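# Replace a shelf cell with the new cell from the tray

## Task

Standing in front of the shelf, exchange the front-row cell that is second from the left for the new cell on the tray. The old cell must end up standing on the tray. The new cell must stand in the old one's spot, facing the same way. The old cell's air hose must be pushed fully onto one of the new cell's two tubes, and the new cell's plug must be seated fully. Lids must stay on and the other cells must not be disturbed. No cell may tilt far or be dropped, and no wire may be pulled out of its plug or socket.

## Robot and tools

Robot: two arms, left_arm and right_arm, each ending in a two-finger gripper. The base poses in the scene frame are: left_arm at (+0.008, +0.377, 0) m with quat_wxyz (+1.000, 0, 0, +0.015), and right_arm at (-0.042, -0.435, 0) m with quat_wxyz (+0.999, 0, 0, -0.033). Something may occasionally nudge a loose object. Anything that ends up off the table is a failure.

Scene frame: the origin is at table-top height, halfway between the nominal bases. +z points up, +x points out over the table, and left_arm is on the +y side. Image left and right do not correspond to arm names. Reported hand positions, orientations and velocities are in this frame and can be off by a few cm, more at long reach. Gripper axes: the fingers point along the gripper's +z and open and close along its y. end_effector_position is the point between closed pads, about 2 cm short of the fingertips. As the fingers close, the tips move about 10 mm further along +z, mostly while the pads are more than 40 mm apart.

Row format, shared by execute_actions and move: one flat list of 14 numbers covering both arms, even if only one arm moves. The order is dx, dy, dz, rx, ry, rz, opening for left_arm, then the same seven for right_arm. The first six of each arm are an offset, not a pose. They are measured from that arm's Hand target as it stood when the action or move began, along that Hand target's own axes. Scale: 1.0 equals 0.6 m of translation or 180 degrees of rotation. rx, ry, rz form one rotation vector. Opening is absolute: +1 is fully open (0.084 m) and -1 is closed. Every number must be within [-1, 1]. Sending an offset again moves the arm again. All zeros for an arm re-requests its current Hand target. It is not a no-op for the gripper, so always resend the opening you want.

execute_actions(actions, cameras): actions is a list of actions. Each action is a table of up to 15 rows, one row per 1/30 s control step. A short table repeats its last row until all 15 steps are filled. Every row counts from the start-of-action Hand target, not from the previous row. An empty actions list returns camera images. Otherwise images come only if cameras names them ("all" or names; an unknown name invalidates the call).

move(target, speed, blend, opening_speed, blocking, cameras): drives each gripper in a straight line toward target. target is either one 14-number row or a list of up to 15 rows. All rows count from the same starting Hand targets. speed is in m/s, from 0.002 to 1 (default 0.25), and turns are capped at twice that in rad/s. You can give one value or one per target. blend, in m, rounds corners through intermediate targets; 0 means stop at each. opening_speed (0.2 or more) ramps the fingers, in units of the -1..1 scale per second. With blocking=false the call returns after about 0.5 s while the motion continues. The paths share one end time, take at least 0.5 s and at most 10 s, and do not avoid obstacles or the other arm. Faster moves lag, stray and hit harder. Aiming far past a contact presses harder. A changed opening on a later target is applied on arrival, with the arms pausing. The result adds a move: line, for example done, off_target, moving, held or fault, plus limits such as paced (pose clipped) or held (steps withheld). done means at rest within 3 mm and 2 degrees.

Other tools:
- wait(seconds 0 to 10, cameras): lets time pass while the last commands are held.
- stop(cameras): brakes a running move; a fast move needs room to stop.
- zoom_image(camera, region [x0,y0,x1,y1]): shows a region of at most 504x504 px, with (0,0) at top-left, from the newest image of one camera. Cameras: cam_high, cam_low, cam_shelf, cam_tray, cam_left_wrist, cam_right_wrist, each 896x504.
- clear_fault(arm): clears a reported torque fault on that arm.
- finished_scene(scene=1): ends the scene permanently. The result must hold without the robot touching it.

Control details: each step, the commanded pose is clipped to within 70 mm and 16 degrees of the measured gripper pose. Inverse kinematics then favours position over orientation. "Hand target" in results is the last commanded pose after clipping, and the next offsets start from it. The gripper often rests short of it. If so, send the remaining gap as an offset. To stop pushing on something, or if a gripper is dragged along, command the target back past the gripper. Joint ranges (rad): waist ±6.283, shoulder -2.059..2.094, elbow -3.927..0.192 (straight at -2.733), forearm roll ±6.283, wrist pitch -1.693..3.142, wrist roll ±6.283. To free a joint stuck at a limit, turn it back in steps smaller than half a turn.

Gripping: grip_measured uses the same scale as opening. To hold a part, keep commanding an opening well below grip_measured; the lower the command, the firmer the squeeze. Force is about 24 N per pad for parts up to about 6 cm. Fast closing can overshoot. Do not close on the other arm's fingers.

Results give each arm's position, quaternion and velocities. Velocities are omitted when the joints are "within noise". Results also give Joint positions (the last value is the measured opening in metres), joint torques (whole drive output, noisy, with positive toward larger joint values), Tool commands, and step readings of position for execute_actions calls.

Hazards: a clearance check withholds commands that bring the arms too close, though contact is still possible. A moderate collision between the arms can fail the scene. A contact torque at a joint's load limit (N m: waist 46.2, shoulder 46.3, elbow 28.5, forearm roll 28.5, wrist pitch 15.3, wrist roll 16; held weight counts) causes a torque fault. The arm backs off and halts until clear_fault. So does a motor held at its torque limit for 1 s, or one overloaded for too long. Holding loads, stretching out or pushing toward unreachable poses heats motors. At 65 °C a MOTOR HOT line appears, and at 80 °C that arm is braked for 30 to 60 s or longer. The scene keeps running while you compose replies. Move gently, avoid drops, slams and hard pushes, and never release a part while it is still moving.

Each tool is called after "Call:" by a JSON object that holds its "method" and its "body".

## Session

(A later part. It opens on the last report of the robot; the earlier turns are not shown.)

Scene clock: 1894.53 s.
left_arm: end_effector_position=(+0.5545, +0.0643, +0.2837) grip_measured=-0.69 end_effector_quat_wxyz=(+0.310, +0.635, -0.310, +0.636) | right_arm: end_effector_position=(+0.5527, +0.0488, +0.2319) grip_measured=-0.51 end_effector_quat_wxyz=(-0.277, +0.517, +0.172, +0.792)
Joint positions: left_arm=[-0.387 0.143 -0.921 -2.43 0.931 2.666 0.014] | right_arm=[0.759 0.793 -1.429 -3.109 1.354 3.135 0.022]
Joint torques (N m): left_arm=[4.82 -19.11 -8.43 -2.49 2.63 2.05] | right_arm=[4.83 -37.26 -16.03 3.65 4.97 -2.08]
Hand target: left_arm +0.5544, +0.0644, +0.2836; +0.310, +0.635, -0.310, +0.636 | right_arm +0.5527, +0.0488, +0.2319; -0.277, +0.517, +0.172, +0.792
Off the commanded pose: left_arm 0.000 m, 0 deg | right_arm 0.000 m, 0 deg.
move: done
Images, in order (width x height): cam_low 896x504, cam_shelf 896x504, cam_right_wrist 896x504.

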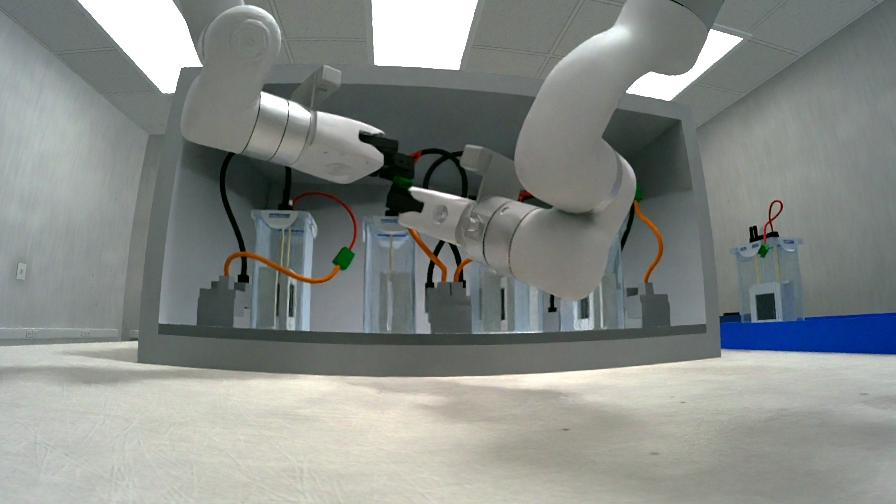

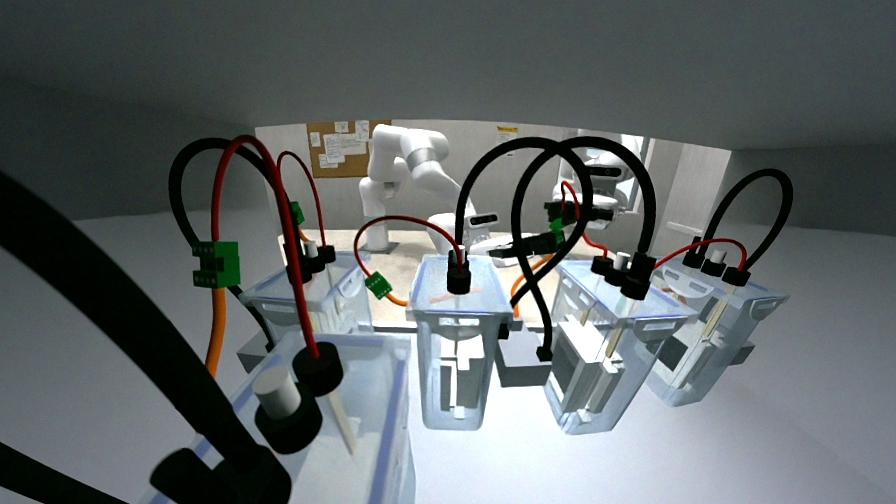

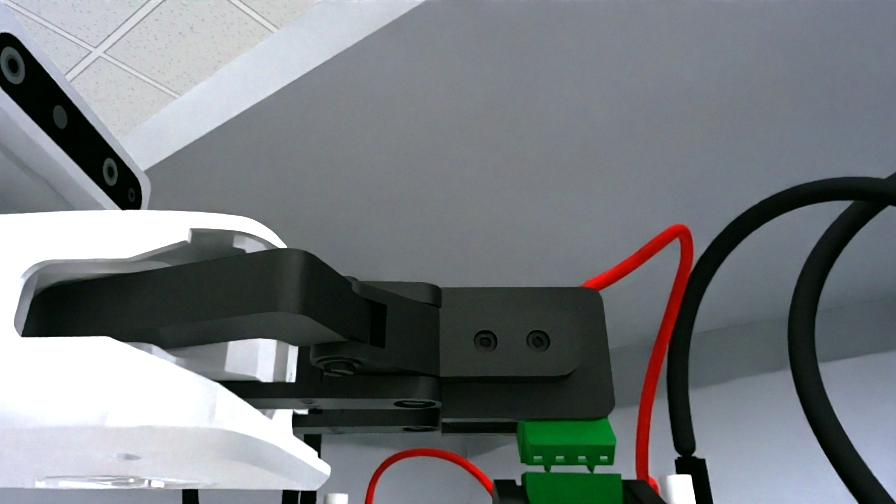

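Call:
{"method": "move", "body": {"target": [0.06,0,0,0,0,0,-1,0,0,0,0,0,0,-1], "speed": 0.08, "cameras": ["cam_right_wrist","cam_low","cam_shelf"]}}

Call:
{"method": "zoom_image", "body": {"camera": "cam_shelf", "region": [530, 180, 590, 260]}}

Call:
{"method": "zoom_image", "body": {"camera": "cam_right_wrist", "region": [450, 304, 690, 504]}}

Call:
{"method": "zoom_image", "body": {"camera": "cam_low", "region": [380, 130, 440, 220]}}

Scene clock: 1914.07 s.
left_arm: end_effector_position=(+0.5544, +0.0644, +0.3195) grip_measured=-0.69 end_effector_quat_wxyz=(+0.310, +0.635, -0.310, +0.636) | right_arm: end_effector_position=(+0.5527, +0.0488, +0.2320) grip_measured=-0.51 end_effector_quat_wxyz=(-0.277, +0.517, +0.172, +0.792)
Joint positions: left_arm=[-0.398 0.077 -0.945 -2.393 0.858 2.595 0.014] | right_arm=[0.759 0.793 -1.429 -3.109 1.354 3.135 0.022]
Joint torques (N m): left_arm=[-4.41 -42.81 -20.63 2.58 0.11 -1.89] | right_arm=[3.02 -31.68 -11.17 1.02 4.11 -1.7]
Hand target: left_arm +0.5544, +0.0644, +0.3196; +0.310, +0.635, -0.310, +0.636 | right_arm +0.5527, +0.0488, +0.2319; -0.277, +0.517, +0.172, +0.792
Off the commanded pose: left_arm 0.000 m, 0 deg | right_arm 0.000 m, 0 deg.
move: done
Images, in order (width x height): cam_low 896x504, cam_shelf 896x504, cam_right_wrist 896x504.

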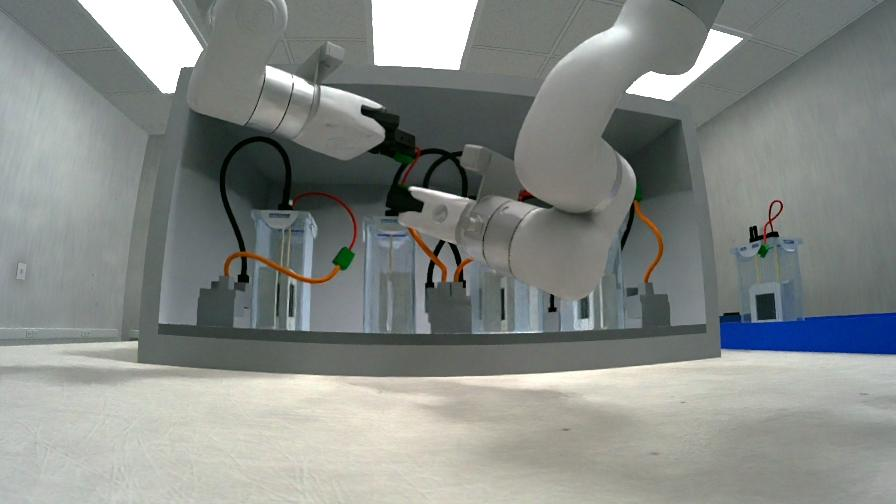

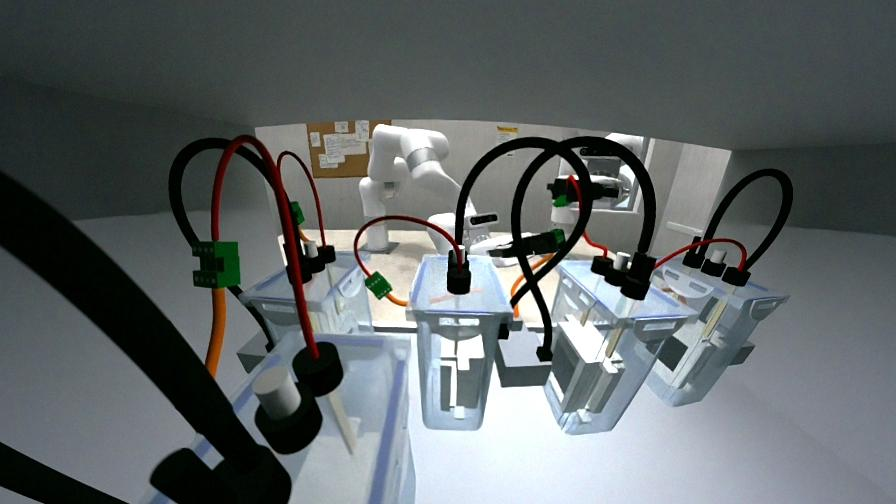

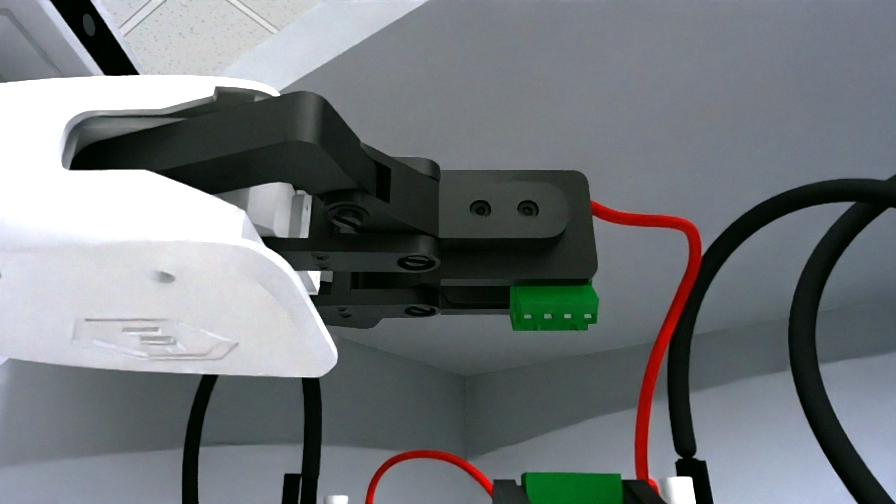

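Scaled by 6.300 from the camera's 896x504 image, which has a finer 1280x720 frame.

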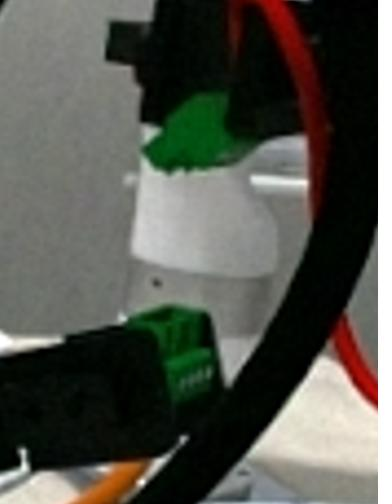

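Scaled by 2.100 from the camera's 896x504 image, which has a finer 1280x720 frame.

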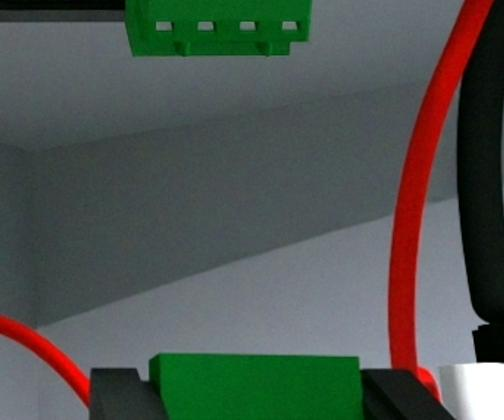

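Scaled by 5.600 from the camera's 896x504 image, which has a finer 1280x720 frame.

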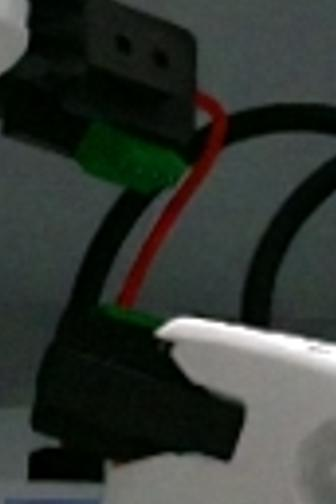

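Call:
{"method": "execute_actions", "body": {"actions": []}}

Scene clock: 1927.13 s.
left_arm: end_effector_position=(+0.5544, +0.0644, +0.3196) grip_measured=-0.69 end_effector_quat_wxyz=(+0.310, +0.635, -0.310, +0.636) | right_arm: end_effector_position=(+0.5527, +0.0488, +0.2319) grip_measured=-0.51 end_effector_quat_wxyz=(-0.277, +0.517, +0.172, +0.792)
Joint positions: left_arm=[-0.398 0.077 -0.945 -2.393 0.858 2.595 0.014] | right_arm=[0.759 0.793 -1.429 -3.109 1.354 3.135 0.022]
Joint velocities: within noise
Joint torques (N m): left_arm=[-4.44 -42.69 -20.44 2.51 0.23 -1.95] | right_arm=[2.6 -28.1 -11.38 -0.83 2.04 -1.53]
Hand target: left_arm +0.5544, +0.0644, +0.3196; +0.310, +0.635, -0.310, +0.636 | right_arm +0.5527, +0.0488, +0.2319; -0.277, +0.517, +0.172, +0.792
Tool commands: left_gripper/opening=-1.0 right_gripper/opening=-1.0
Off the commanded pose: left_arm 0.000 m, 0 deg | right_arm 0.000 m, 0 deg.

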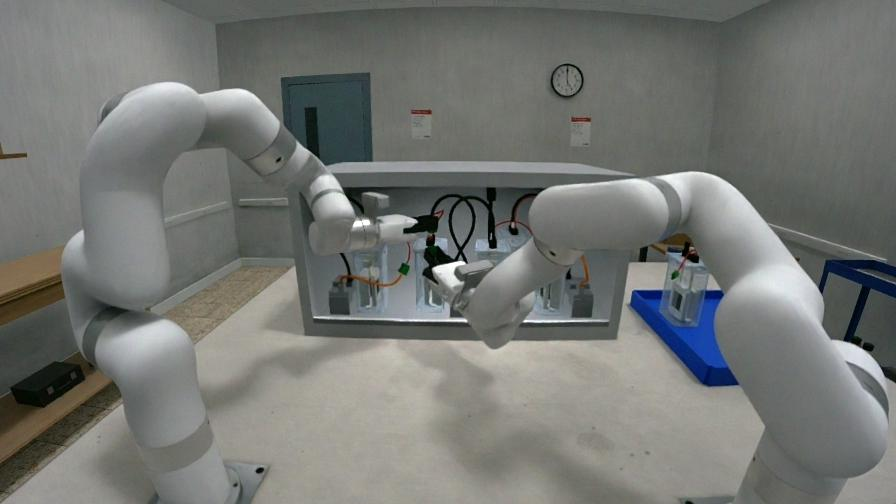

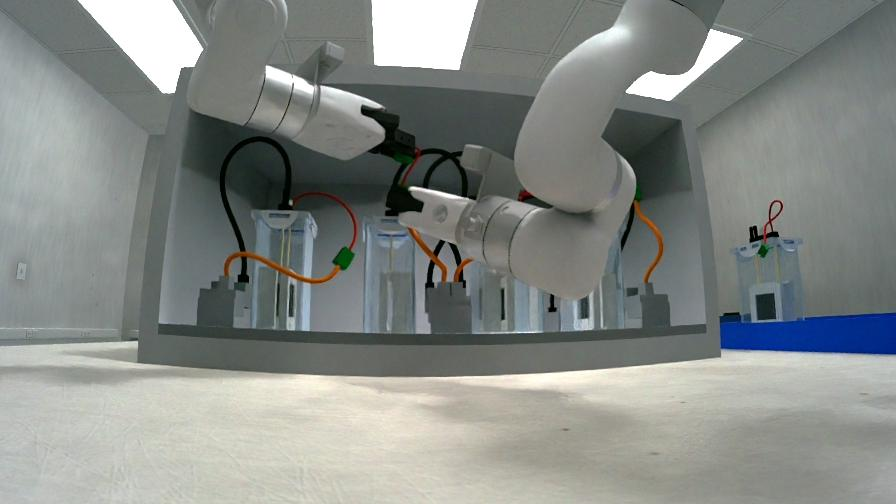

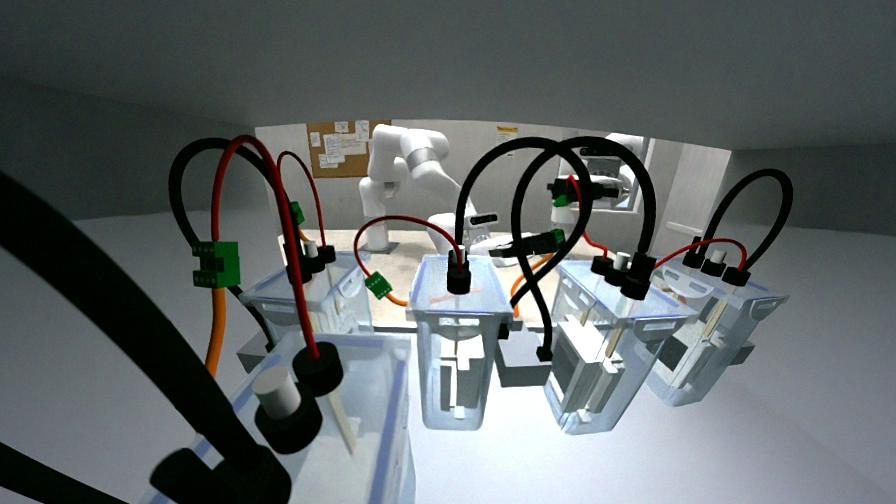

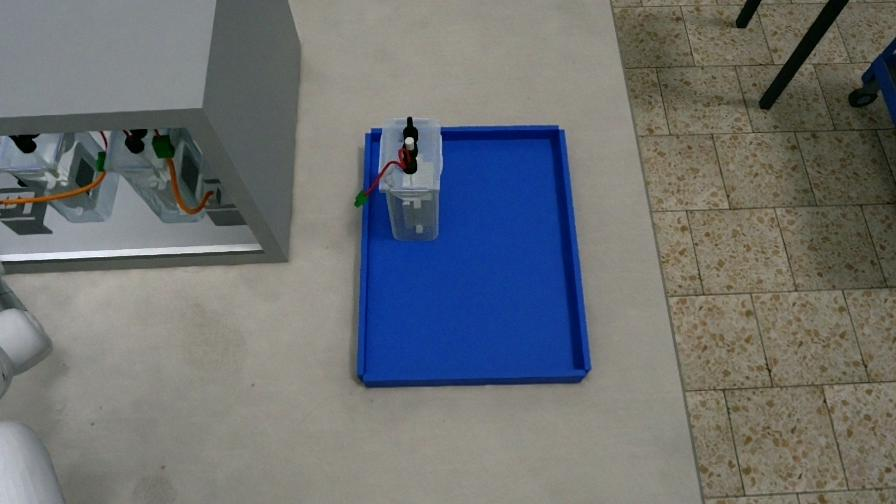

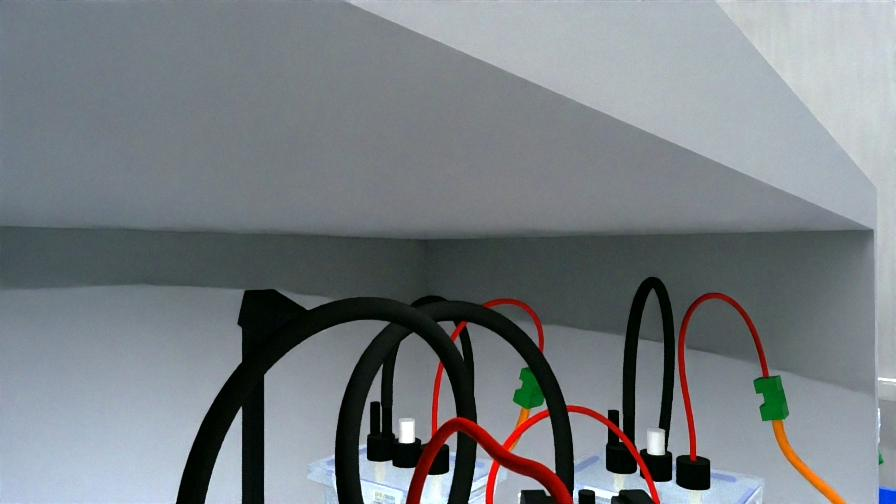

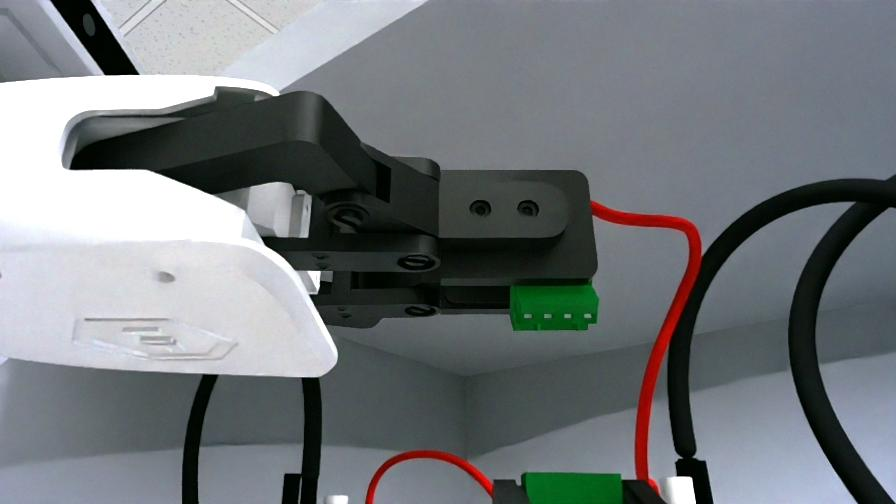

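Call:
{"method": "zoom_image", "body": {"camera": "cam_right_wrist", "region": [480, 240, 720, 400]}}

Call:
{"method": "zoom_image", "body": {"camera": "cam_shelf", "region": [480, 160, 640, 270]}}

Call:
{"method": "zoom_image", "body": {"camera": "cam_high", "region": [400, 200, 480, 280]}}

Call:
{"method": "zoom_image", "body": {"camera": "cam_low", "region": [360, 120, 460, 230]}}

Scaled by 2.100 from the camera's 896x504 image, which has a finer 1280x720 frame.

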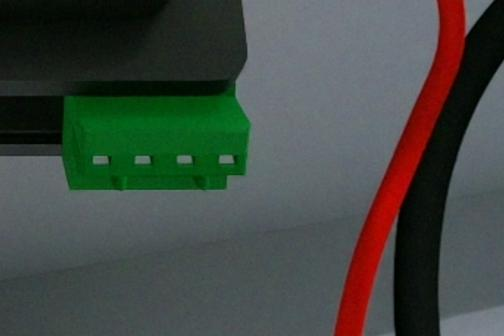

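Scaled by 3.150 from the camera's 896x504 image, which has a finer 1280x720 frame.

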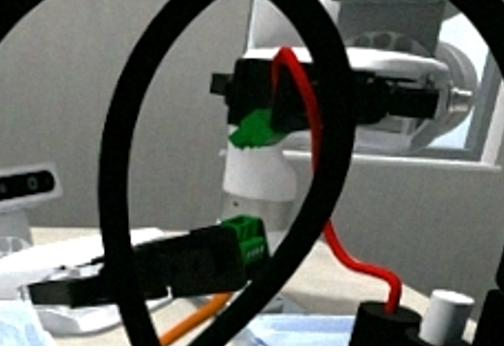

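Scaled by 6.300 from the camera's 896x504 image, which has a finer 1280x720 frame.

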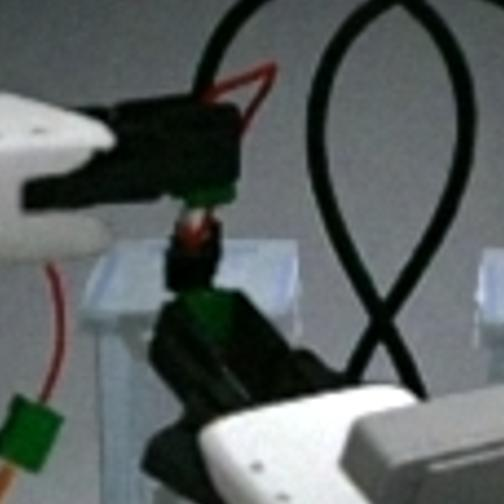

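Scaled by 4.582 from the camera's 896x504 image, which has a finer 1280x720 frame.

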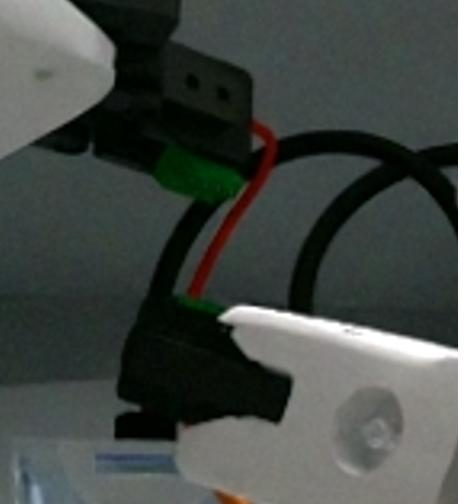

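Call:
{"method": "zoom_image", "body": {"camera": "cam_tray", "region": [330, 120, 450, 240]}}

Call:
{"method": "zoom_image", "body": {"camera": "cam_shelf", "region": [545, 170, 595, 220]}}

Call:
{"method": "zoom_image", "body": {"camera": "cam_right_wrist", "region": [500, 270, 610, 340]}}

Call:
{"method": "zoom_image", "body": {"camera": "cam_low", "region": [740, 190, 810, 270]}}

Scaled by 4.200 from the camera's 896x504 image, which has a finer 1280x720 frame.

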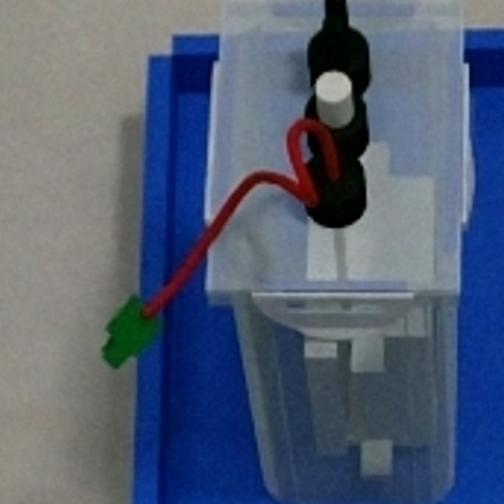

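Scaled by 10.080 from the camera's 896x504 image, which has a finer 1280x720 frame.

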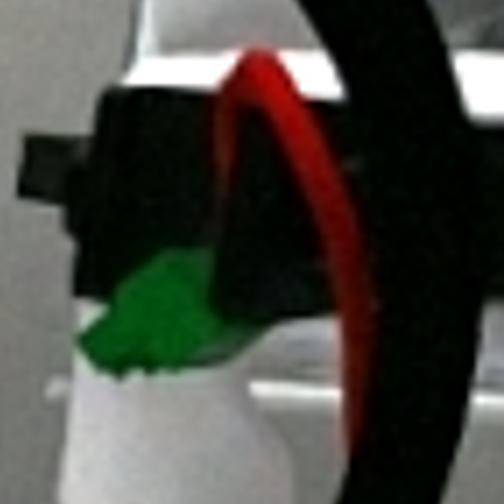

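Scaled by 4.582 from the camera's 896x504 image, which has a finer 1280x720 frame.

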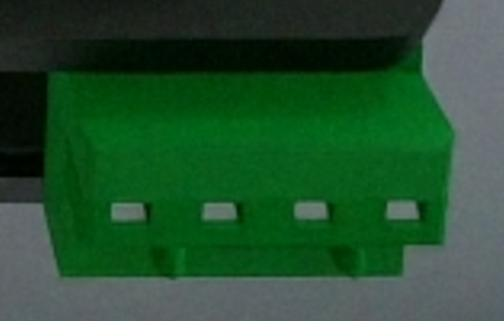

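Scaled by 6.300 from the camera's 896x504 image, which has a finer 1280x720 frame.

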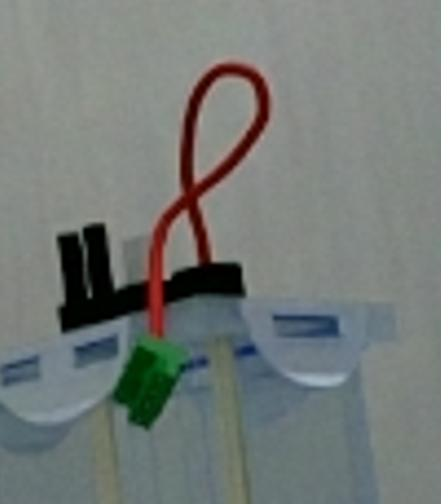

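Call:
{"method": "zoom_image", "body": {"camera": "cam_shelf", "region": [180, 225, 260, 305]}}

Call:
{"method": "zoom_image", "body": {"camera": "cam_shelf", "region": [355, 260, 405, 310]}}

Call:
{"method": "zoom_image", "body": {"camera": "cam_left_wrist", "region": [740, 360, 810, 440]}}

Call:
{"method": "zoom_image", "body": {"camera": "cam_left_wrist", "region": [490, 350, 560, 420]}}

Call:
{"method": "zoom_image", "body": {"camera": "cam_right_wrist", "region": [470, 450, 690, 504]}}

Scaled by 6.300 from the camera's 896x504 image, which has a finer 1280x720 frame.

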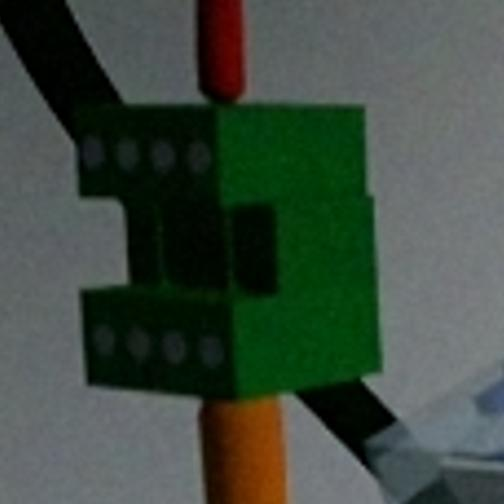

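Scaled by 10.080 from the camera's 896x504 image, which has a finer 1280x720 frame.

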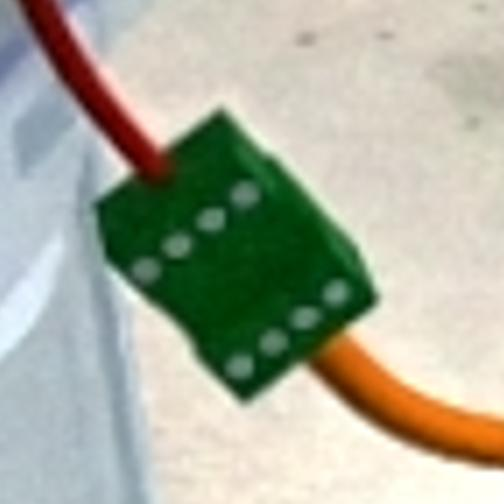

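Scaled by 6.300 from the camera's 896x504 image, which has a finer 1280x720 frame.

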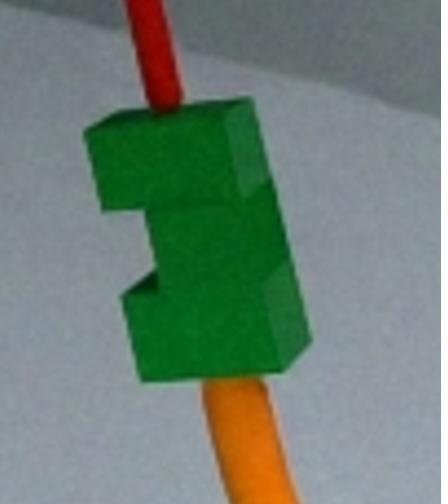

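Scaled by 7.200 from the camera's 896x504 image, which has a finer 1280x720 frame.

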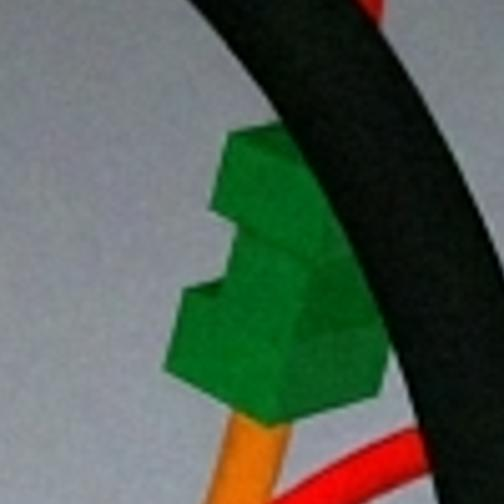

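Scaled by 2.291 from the camera's 896x504 image, which has a finer 1280x720 frame.

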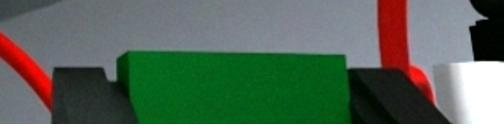

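Call:
{"method": "move", "body": {"target": [-0.0, 0, 0, 0, 0, 0, -1, 0, 0, 0, 0, 0, 0, -1], "speed": 0.1}}

Call:
{"method": "move", "body": {"target": [-0.0467, 0, 0, 0, 0, 0, -1, 0, 0, 0, 0, 0, 0, -1], "speed": 0.1, "cameras": ["cam_right_wrist", "cam_shelf", "cam_low"]}}

Call:
{"method": "zoom_image", "body": {"camera": "cam_right_wrist", "region": [480, 350, 640, 450]}}

Scene clock: 1968.77 s.
left_arm: end_effector_position=(+0.5544, +0.0644, +0.3196) grip_measured=-0.69 end_effector_quat_wxyz=(+0.310, +0.635, -0.310, +0.636) | right_arm: end_effector_position=(+0.5527, +0.0488, +0.2319) grip_measured=-0.51 end_effector_quat_wxyz=(-0.277, +0.517, +0.172, +0.792)
Joint positions: left_arm=[-0.398 0.077 -0.945 -2.393 0.858 2.595 0.014] | right_arm=[0.759 0.793 -1.429 -3.109 1.354 3.135 0.022]
Joint torques (N m): left_arm=[-4.56 -42.59 -20.5 2.62 0.5 -1.9] | right_arm=[1.14 -28.1 -11.24 -3.11 2.02 -1.12]
Hand target: left_arm +0.5544, +0.0644, +0.3196; +0.310, +0.635, -0.310, +0.636 | right_arm +0.5527, +0.0488, +0.2319; -0.277, +0.517, +0.172, +0.792
Off the commanded pose: left_arm 0.000 m, 0 deg | right_arm 0.000 m, 0 deg.
move: done

Scene clock: 1969.60 s.
left_arm: end_effector_position=(+0.5544, +0.0644, +0.2916) grip_measured=-0.69 end_effector_quat_wxyz=(+0.310, +0.635, -0.310, +0.636) | right_arm: end_effector_position=(+0.5527, +0.0488, +0.2319) grip_measured=-0.51 end_effector_quat_wxyz=(-0.277, +0.517, +0.172, +0.792)
Joint positions: left_arm=[-0.39 0.128 -0.925 -2.422 0.915 2.651 0.014] | right_arm=[0.759 0.793 -1.429 -3.109 1.354 3.135 0.022]
Joint torques (N m): left_arm=[4.78 -24.96 -12.36 -3.56 4.77 1.97] | right_arm=[0.82 -27.97 -11.34 -3.31 1.97 -0.97]
Hand target: left_arm +0.5544, +0.0644, +0.2915; +0.310, +0.635, -0.310, +0.636 | right_arm +0.5527, +0.0488, +0.2319; -0.277, +0.517, +0.172, +0.792
Off the commanded pose: left_arm 0.000 m, 0 deg | right_arm 0.000 m, 0 deg.
move: done
Images, in order (width x height): cam_low 896x504, cam_shelf 896x504, cam_right_wrist 896x504.

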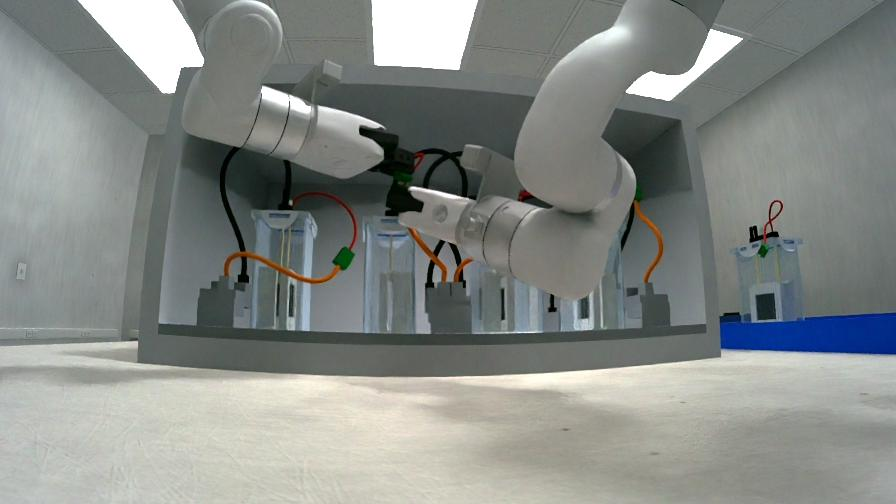

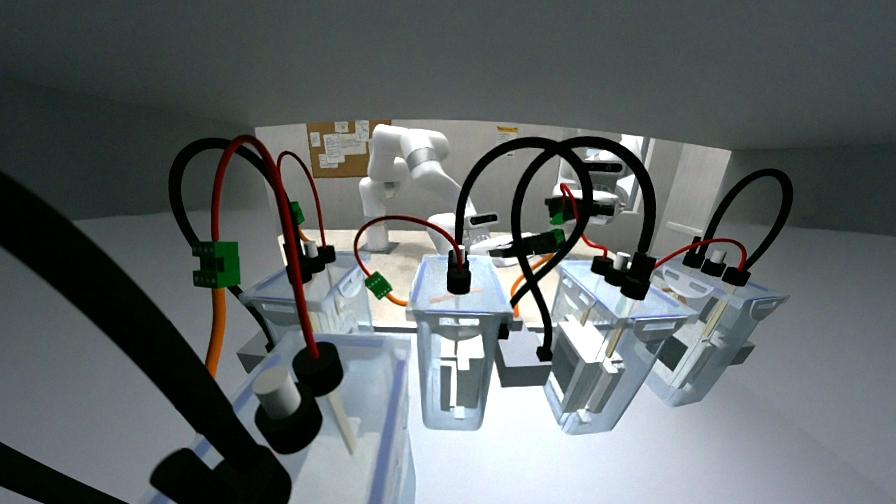

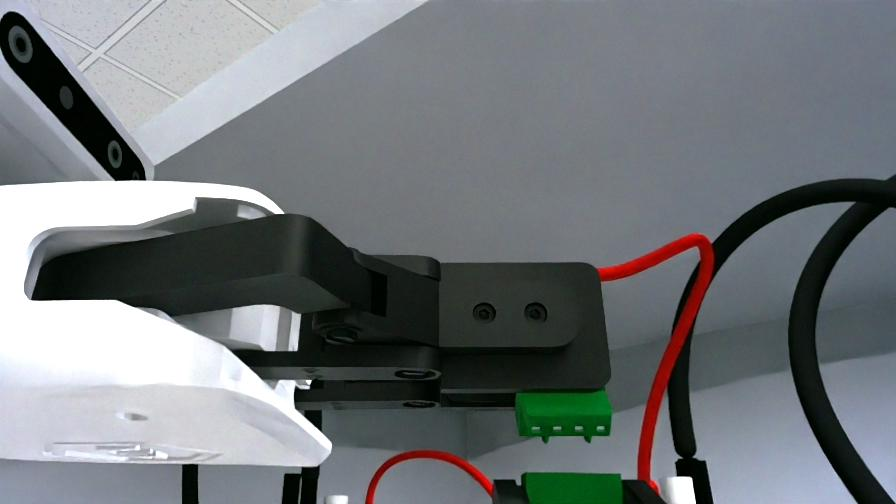

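Scaled by 3.150 from the camera's 896x504 image, which has a finer 1280x720 frame.

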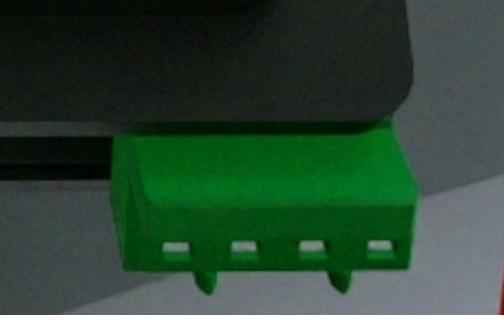

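Call:
{"method": "move", "body": {"target": [[0.02, 0, 0, 0, 0, 0, -1, 0, 0, 0, 0, 0, 0, -1],[0.03, 0.0177, 0, 0, 0, 0.139, -1, 0, 0, 0, 0, 0, 0, -1]], "speed": 0.06, "cameras": ["cam_right_wrist", "cam_shelf", "cam_low"]}}

Call:
{"method": "zoom_image", "body": {"camera": "cam_right_wrist", "region": [460, 340, 660, 465]}}

Call:
{"method": "zoom_image", "body": {"camera": "cam_shelf", "region": [530, 180, 610, 260]}}

Scene clock: 1985.23 s.
left_arm: end_effector_position=(+0.5461, +0.0578, +0.3095) grip_measured=-0.69 end_effector_quat_wxyz=(+0.165, +0.553, -0.440, +0.688) | right_arm: end_effector_position=(+0.5527, +0.0488, +0.2319) grip_measured=-0.51 end_effector_quat_wxyz=(-0.277, +0.517, +0.172, +0.792)
Joint positions: left_arm=[-0.416 0.078 -0.919 -2.429 0.869 3.069 0.014] | right_arm=[0.759 0.793 -1.429 -3.109 1.354 3.135 0.022]
Joint torques (N m): left_arm=[-4.69 -42.41 -12.72 -3.17 0.14 2.11] | right_arm=[-2.08 -28.23 -11.48 -3.38 2.01 -0.32]
Hand target: left_arm +0.5461, +0.0578, +0.3095; +0.165, +0.553, -0.440, +0.688 | right_arm +0.5527, +0.0488, +0.2319; -0.277, +0.517, +0.172, +0.792
Off the commanded pose: left_arm 0.000 m, 0 deg | right_arm 0.000 m, 0 deg.
move: done
Images, in order (width x height): cam_low 896x504, cam_shelf 896x504, cam_right_wrist 896x504.

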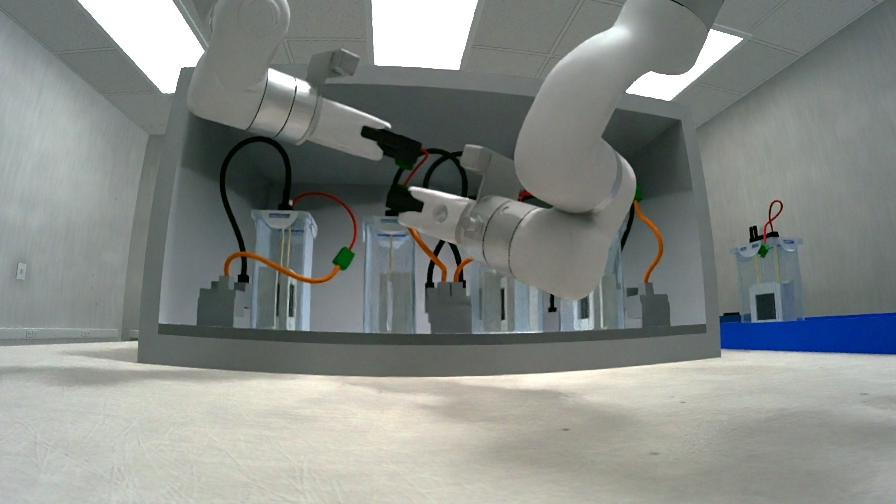

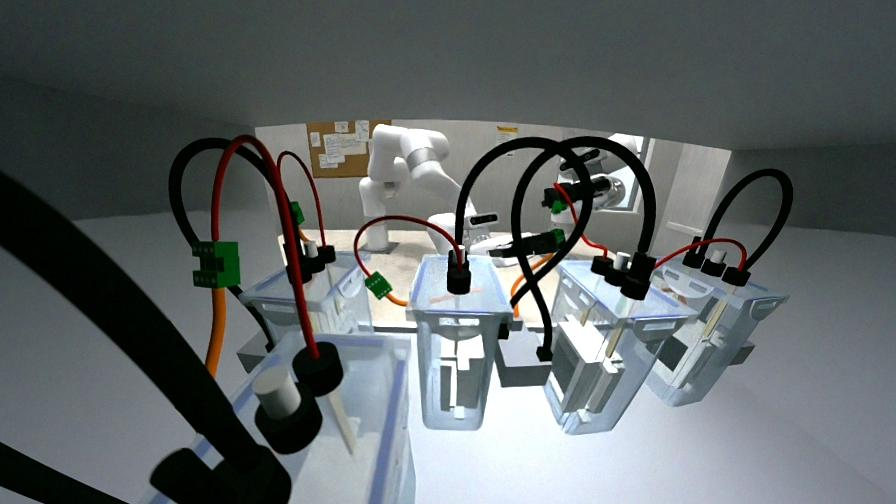

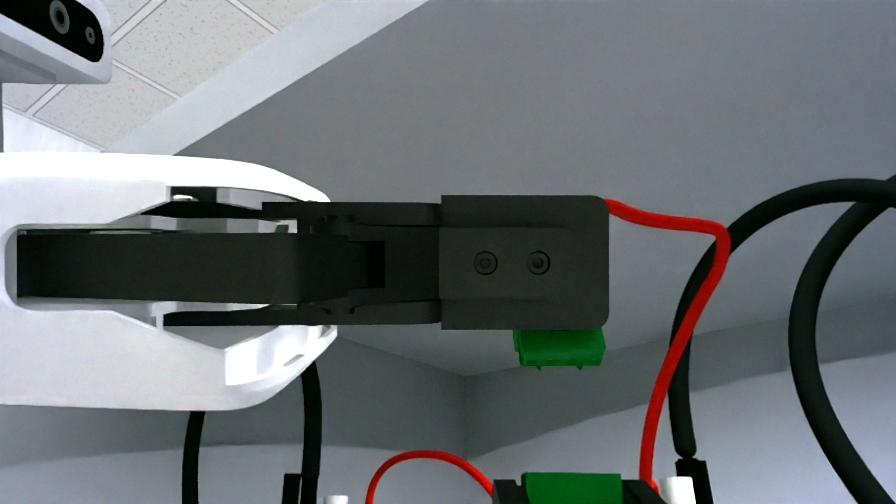

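Scaled by 2.520 from the camera's 896x504 image, which has a finer 1280x720 frame.

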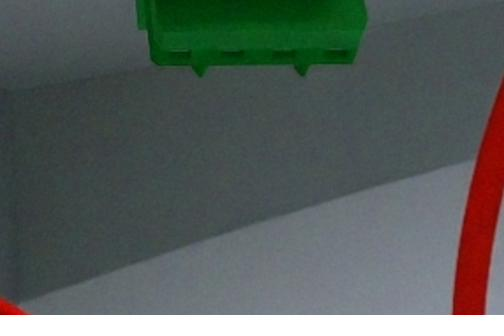

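Scaled by 6.300 from the camera's 896x504 image, which has a finer 1280x720 frame.

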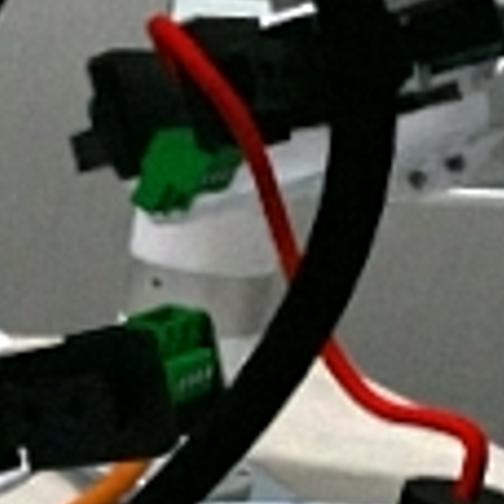

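Call:
{"method": "zoom_image", "body": {"camera": "cam_shelf", "region": [545, 195, 573, 219]}}

Call:
{"method": "zoom_image", "body": {"camera": "cam_shelf", "region": [540, 222, 575, 252]}}

Call:
{"method": "zoom_image", "body": {"camera": "cam_right_wrist", "region": [505, 315, 615, 385]}}

Scaled by 18.000 from the camera's 896x504 image, which has a finer 1280x720 frame.

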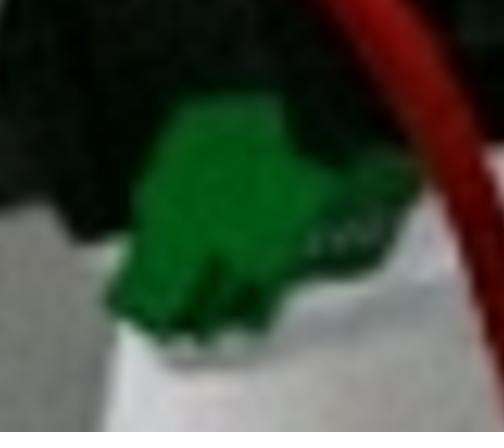

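Scaled by 14.400 from the camera's 896x504 image, which has a finer 1280x720 frame.

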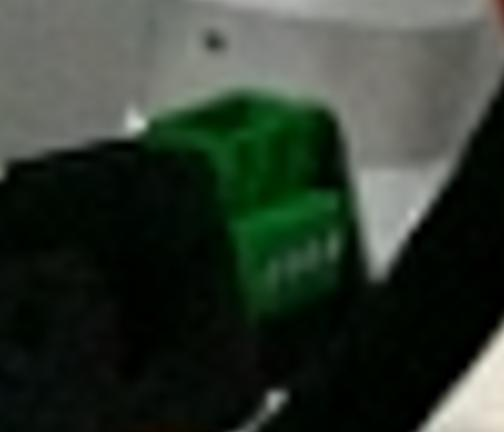

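Scaled by 4.582 from the camera's 896x504 image, which has a finer 1280x720 frame.

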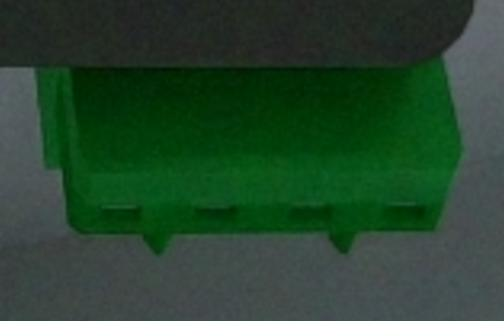

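Call:
{"method": "move", "body": {"target": [-0.0453, 0.0211, -0.133, 0, -0.0667, 0, -1, 0, 0, 0, 0, 0, 0, -1], "speed": 0.08, "cameras": ["cam_left_wrist", "cam_right_wrist", "cam_low", "cam_shelf"]}}

Scene clock: 2018.33 s.
left_arm: end_effector_position=(+0.4970, +0.1207, +0.2795) grip_measured=-0.69 end_effector_quat_wxyz=(+0.118, +0.622, -0.455, +0.626) | right_arm: end_effector_position=(+0.5527, +0.0488, +0.2319) grip_measured=-0.51 end_effector_quat_wxyz=(-0.277, +0.517, +0.172, +0.792)
Joint positions: left_arm=[-0.392 -0.151 -0.703 -2.36 0.663 3.016 0.014] | right_arm=[0.759 0.793 -1.429 -3.109 1.354 3.135 0.022]
Joint torques (N m): left_arm=[4.82 -34.05 -12.47 2.95 -0.53 -1.98] | right_arm=[-3.58 -27.97 -11.64 -3.27 1.95 0.06]
Hand target: left_arm +0.4970, +0.1207, +0.2795; +0.118, +0.622, -0.455, +0.626 | right_arm +0.5527, +0.0488, +0.2319; -0.277, +0.517, +0.172, +0.792
Off the commanded pose: left_arm 0.000 m, 0 deg | right_arm 0.000 m, 0 deg.
move: done
Images, in order (width x height): cam_low 896x504, cam_shelf 896x504, cam_left_wrist 896x504, cam_right_wrist 896x504.

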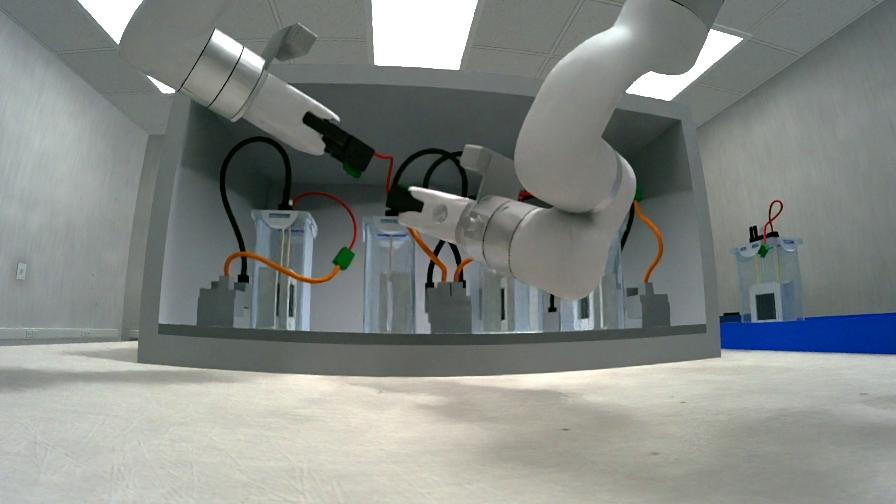

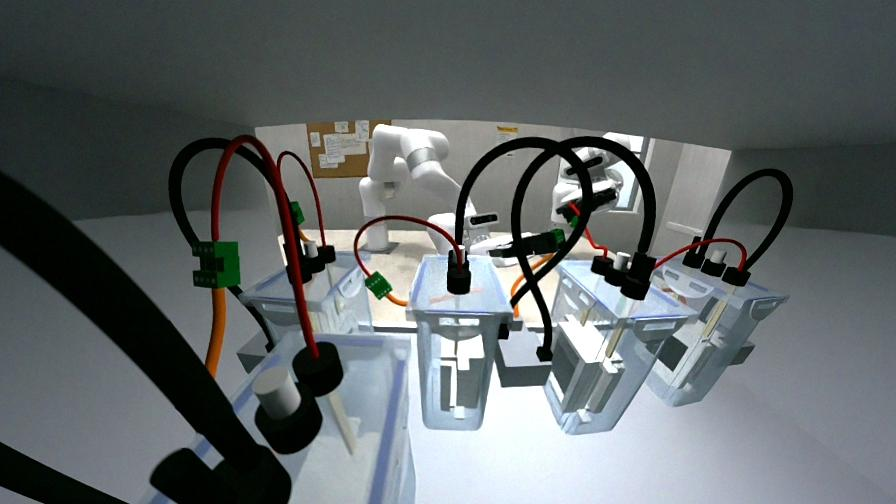

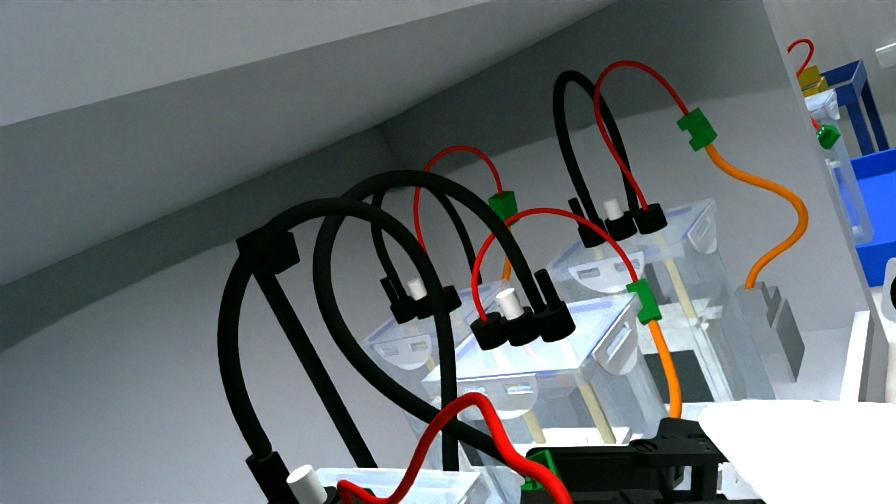

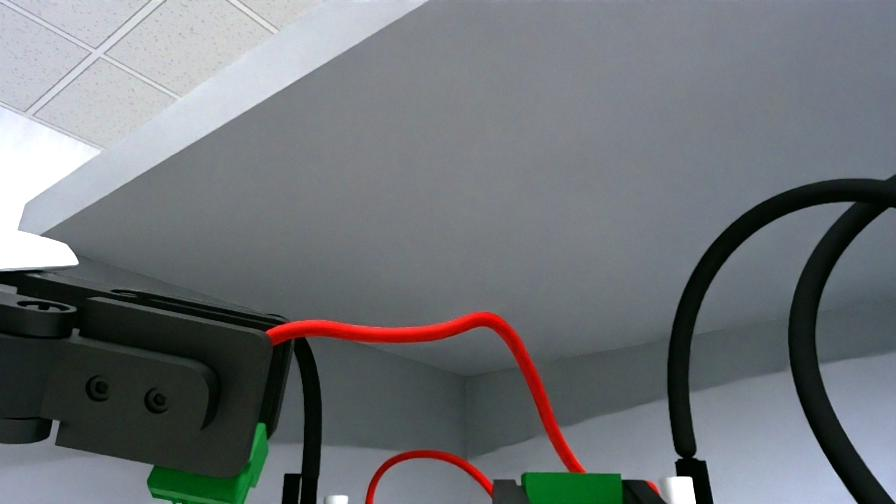

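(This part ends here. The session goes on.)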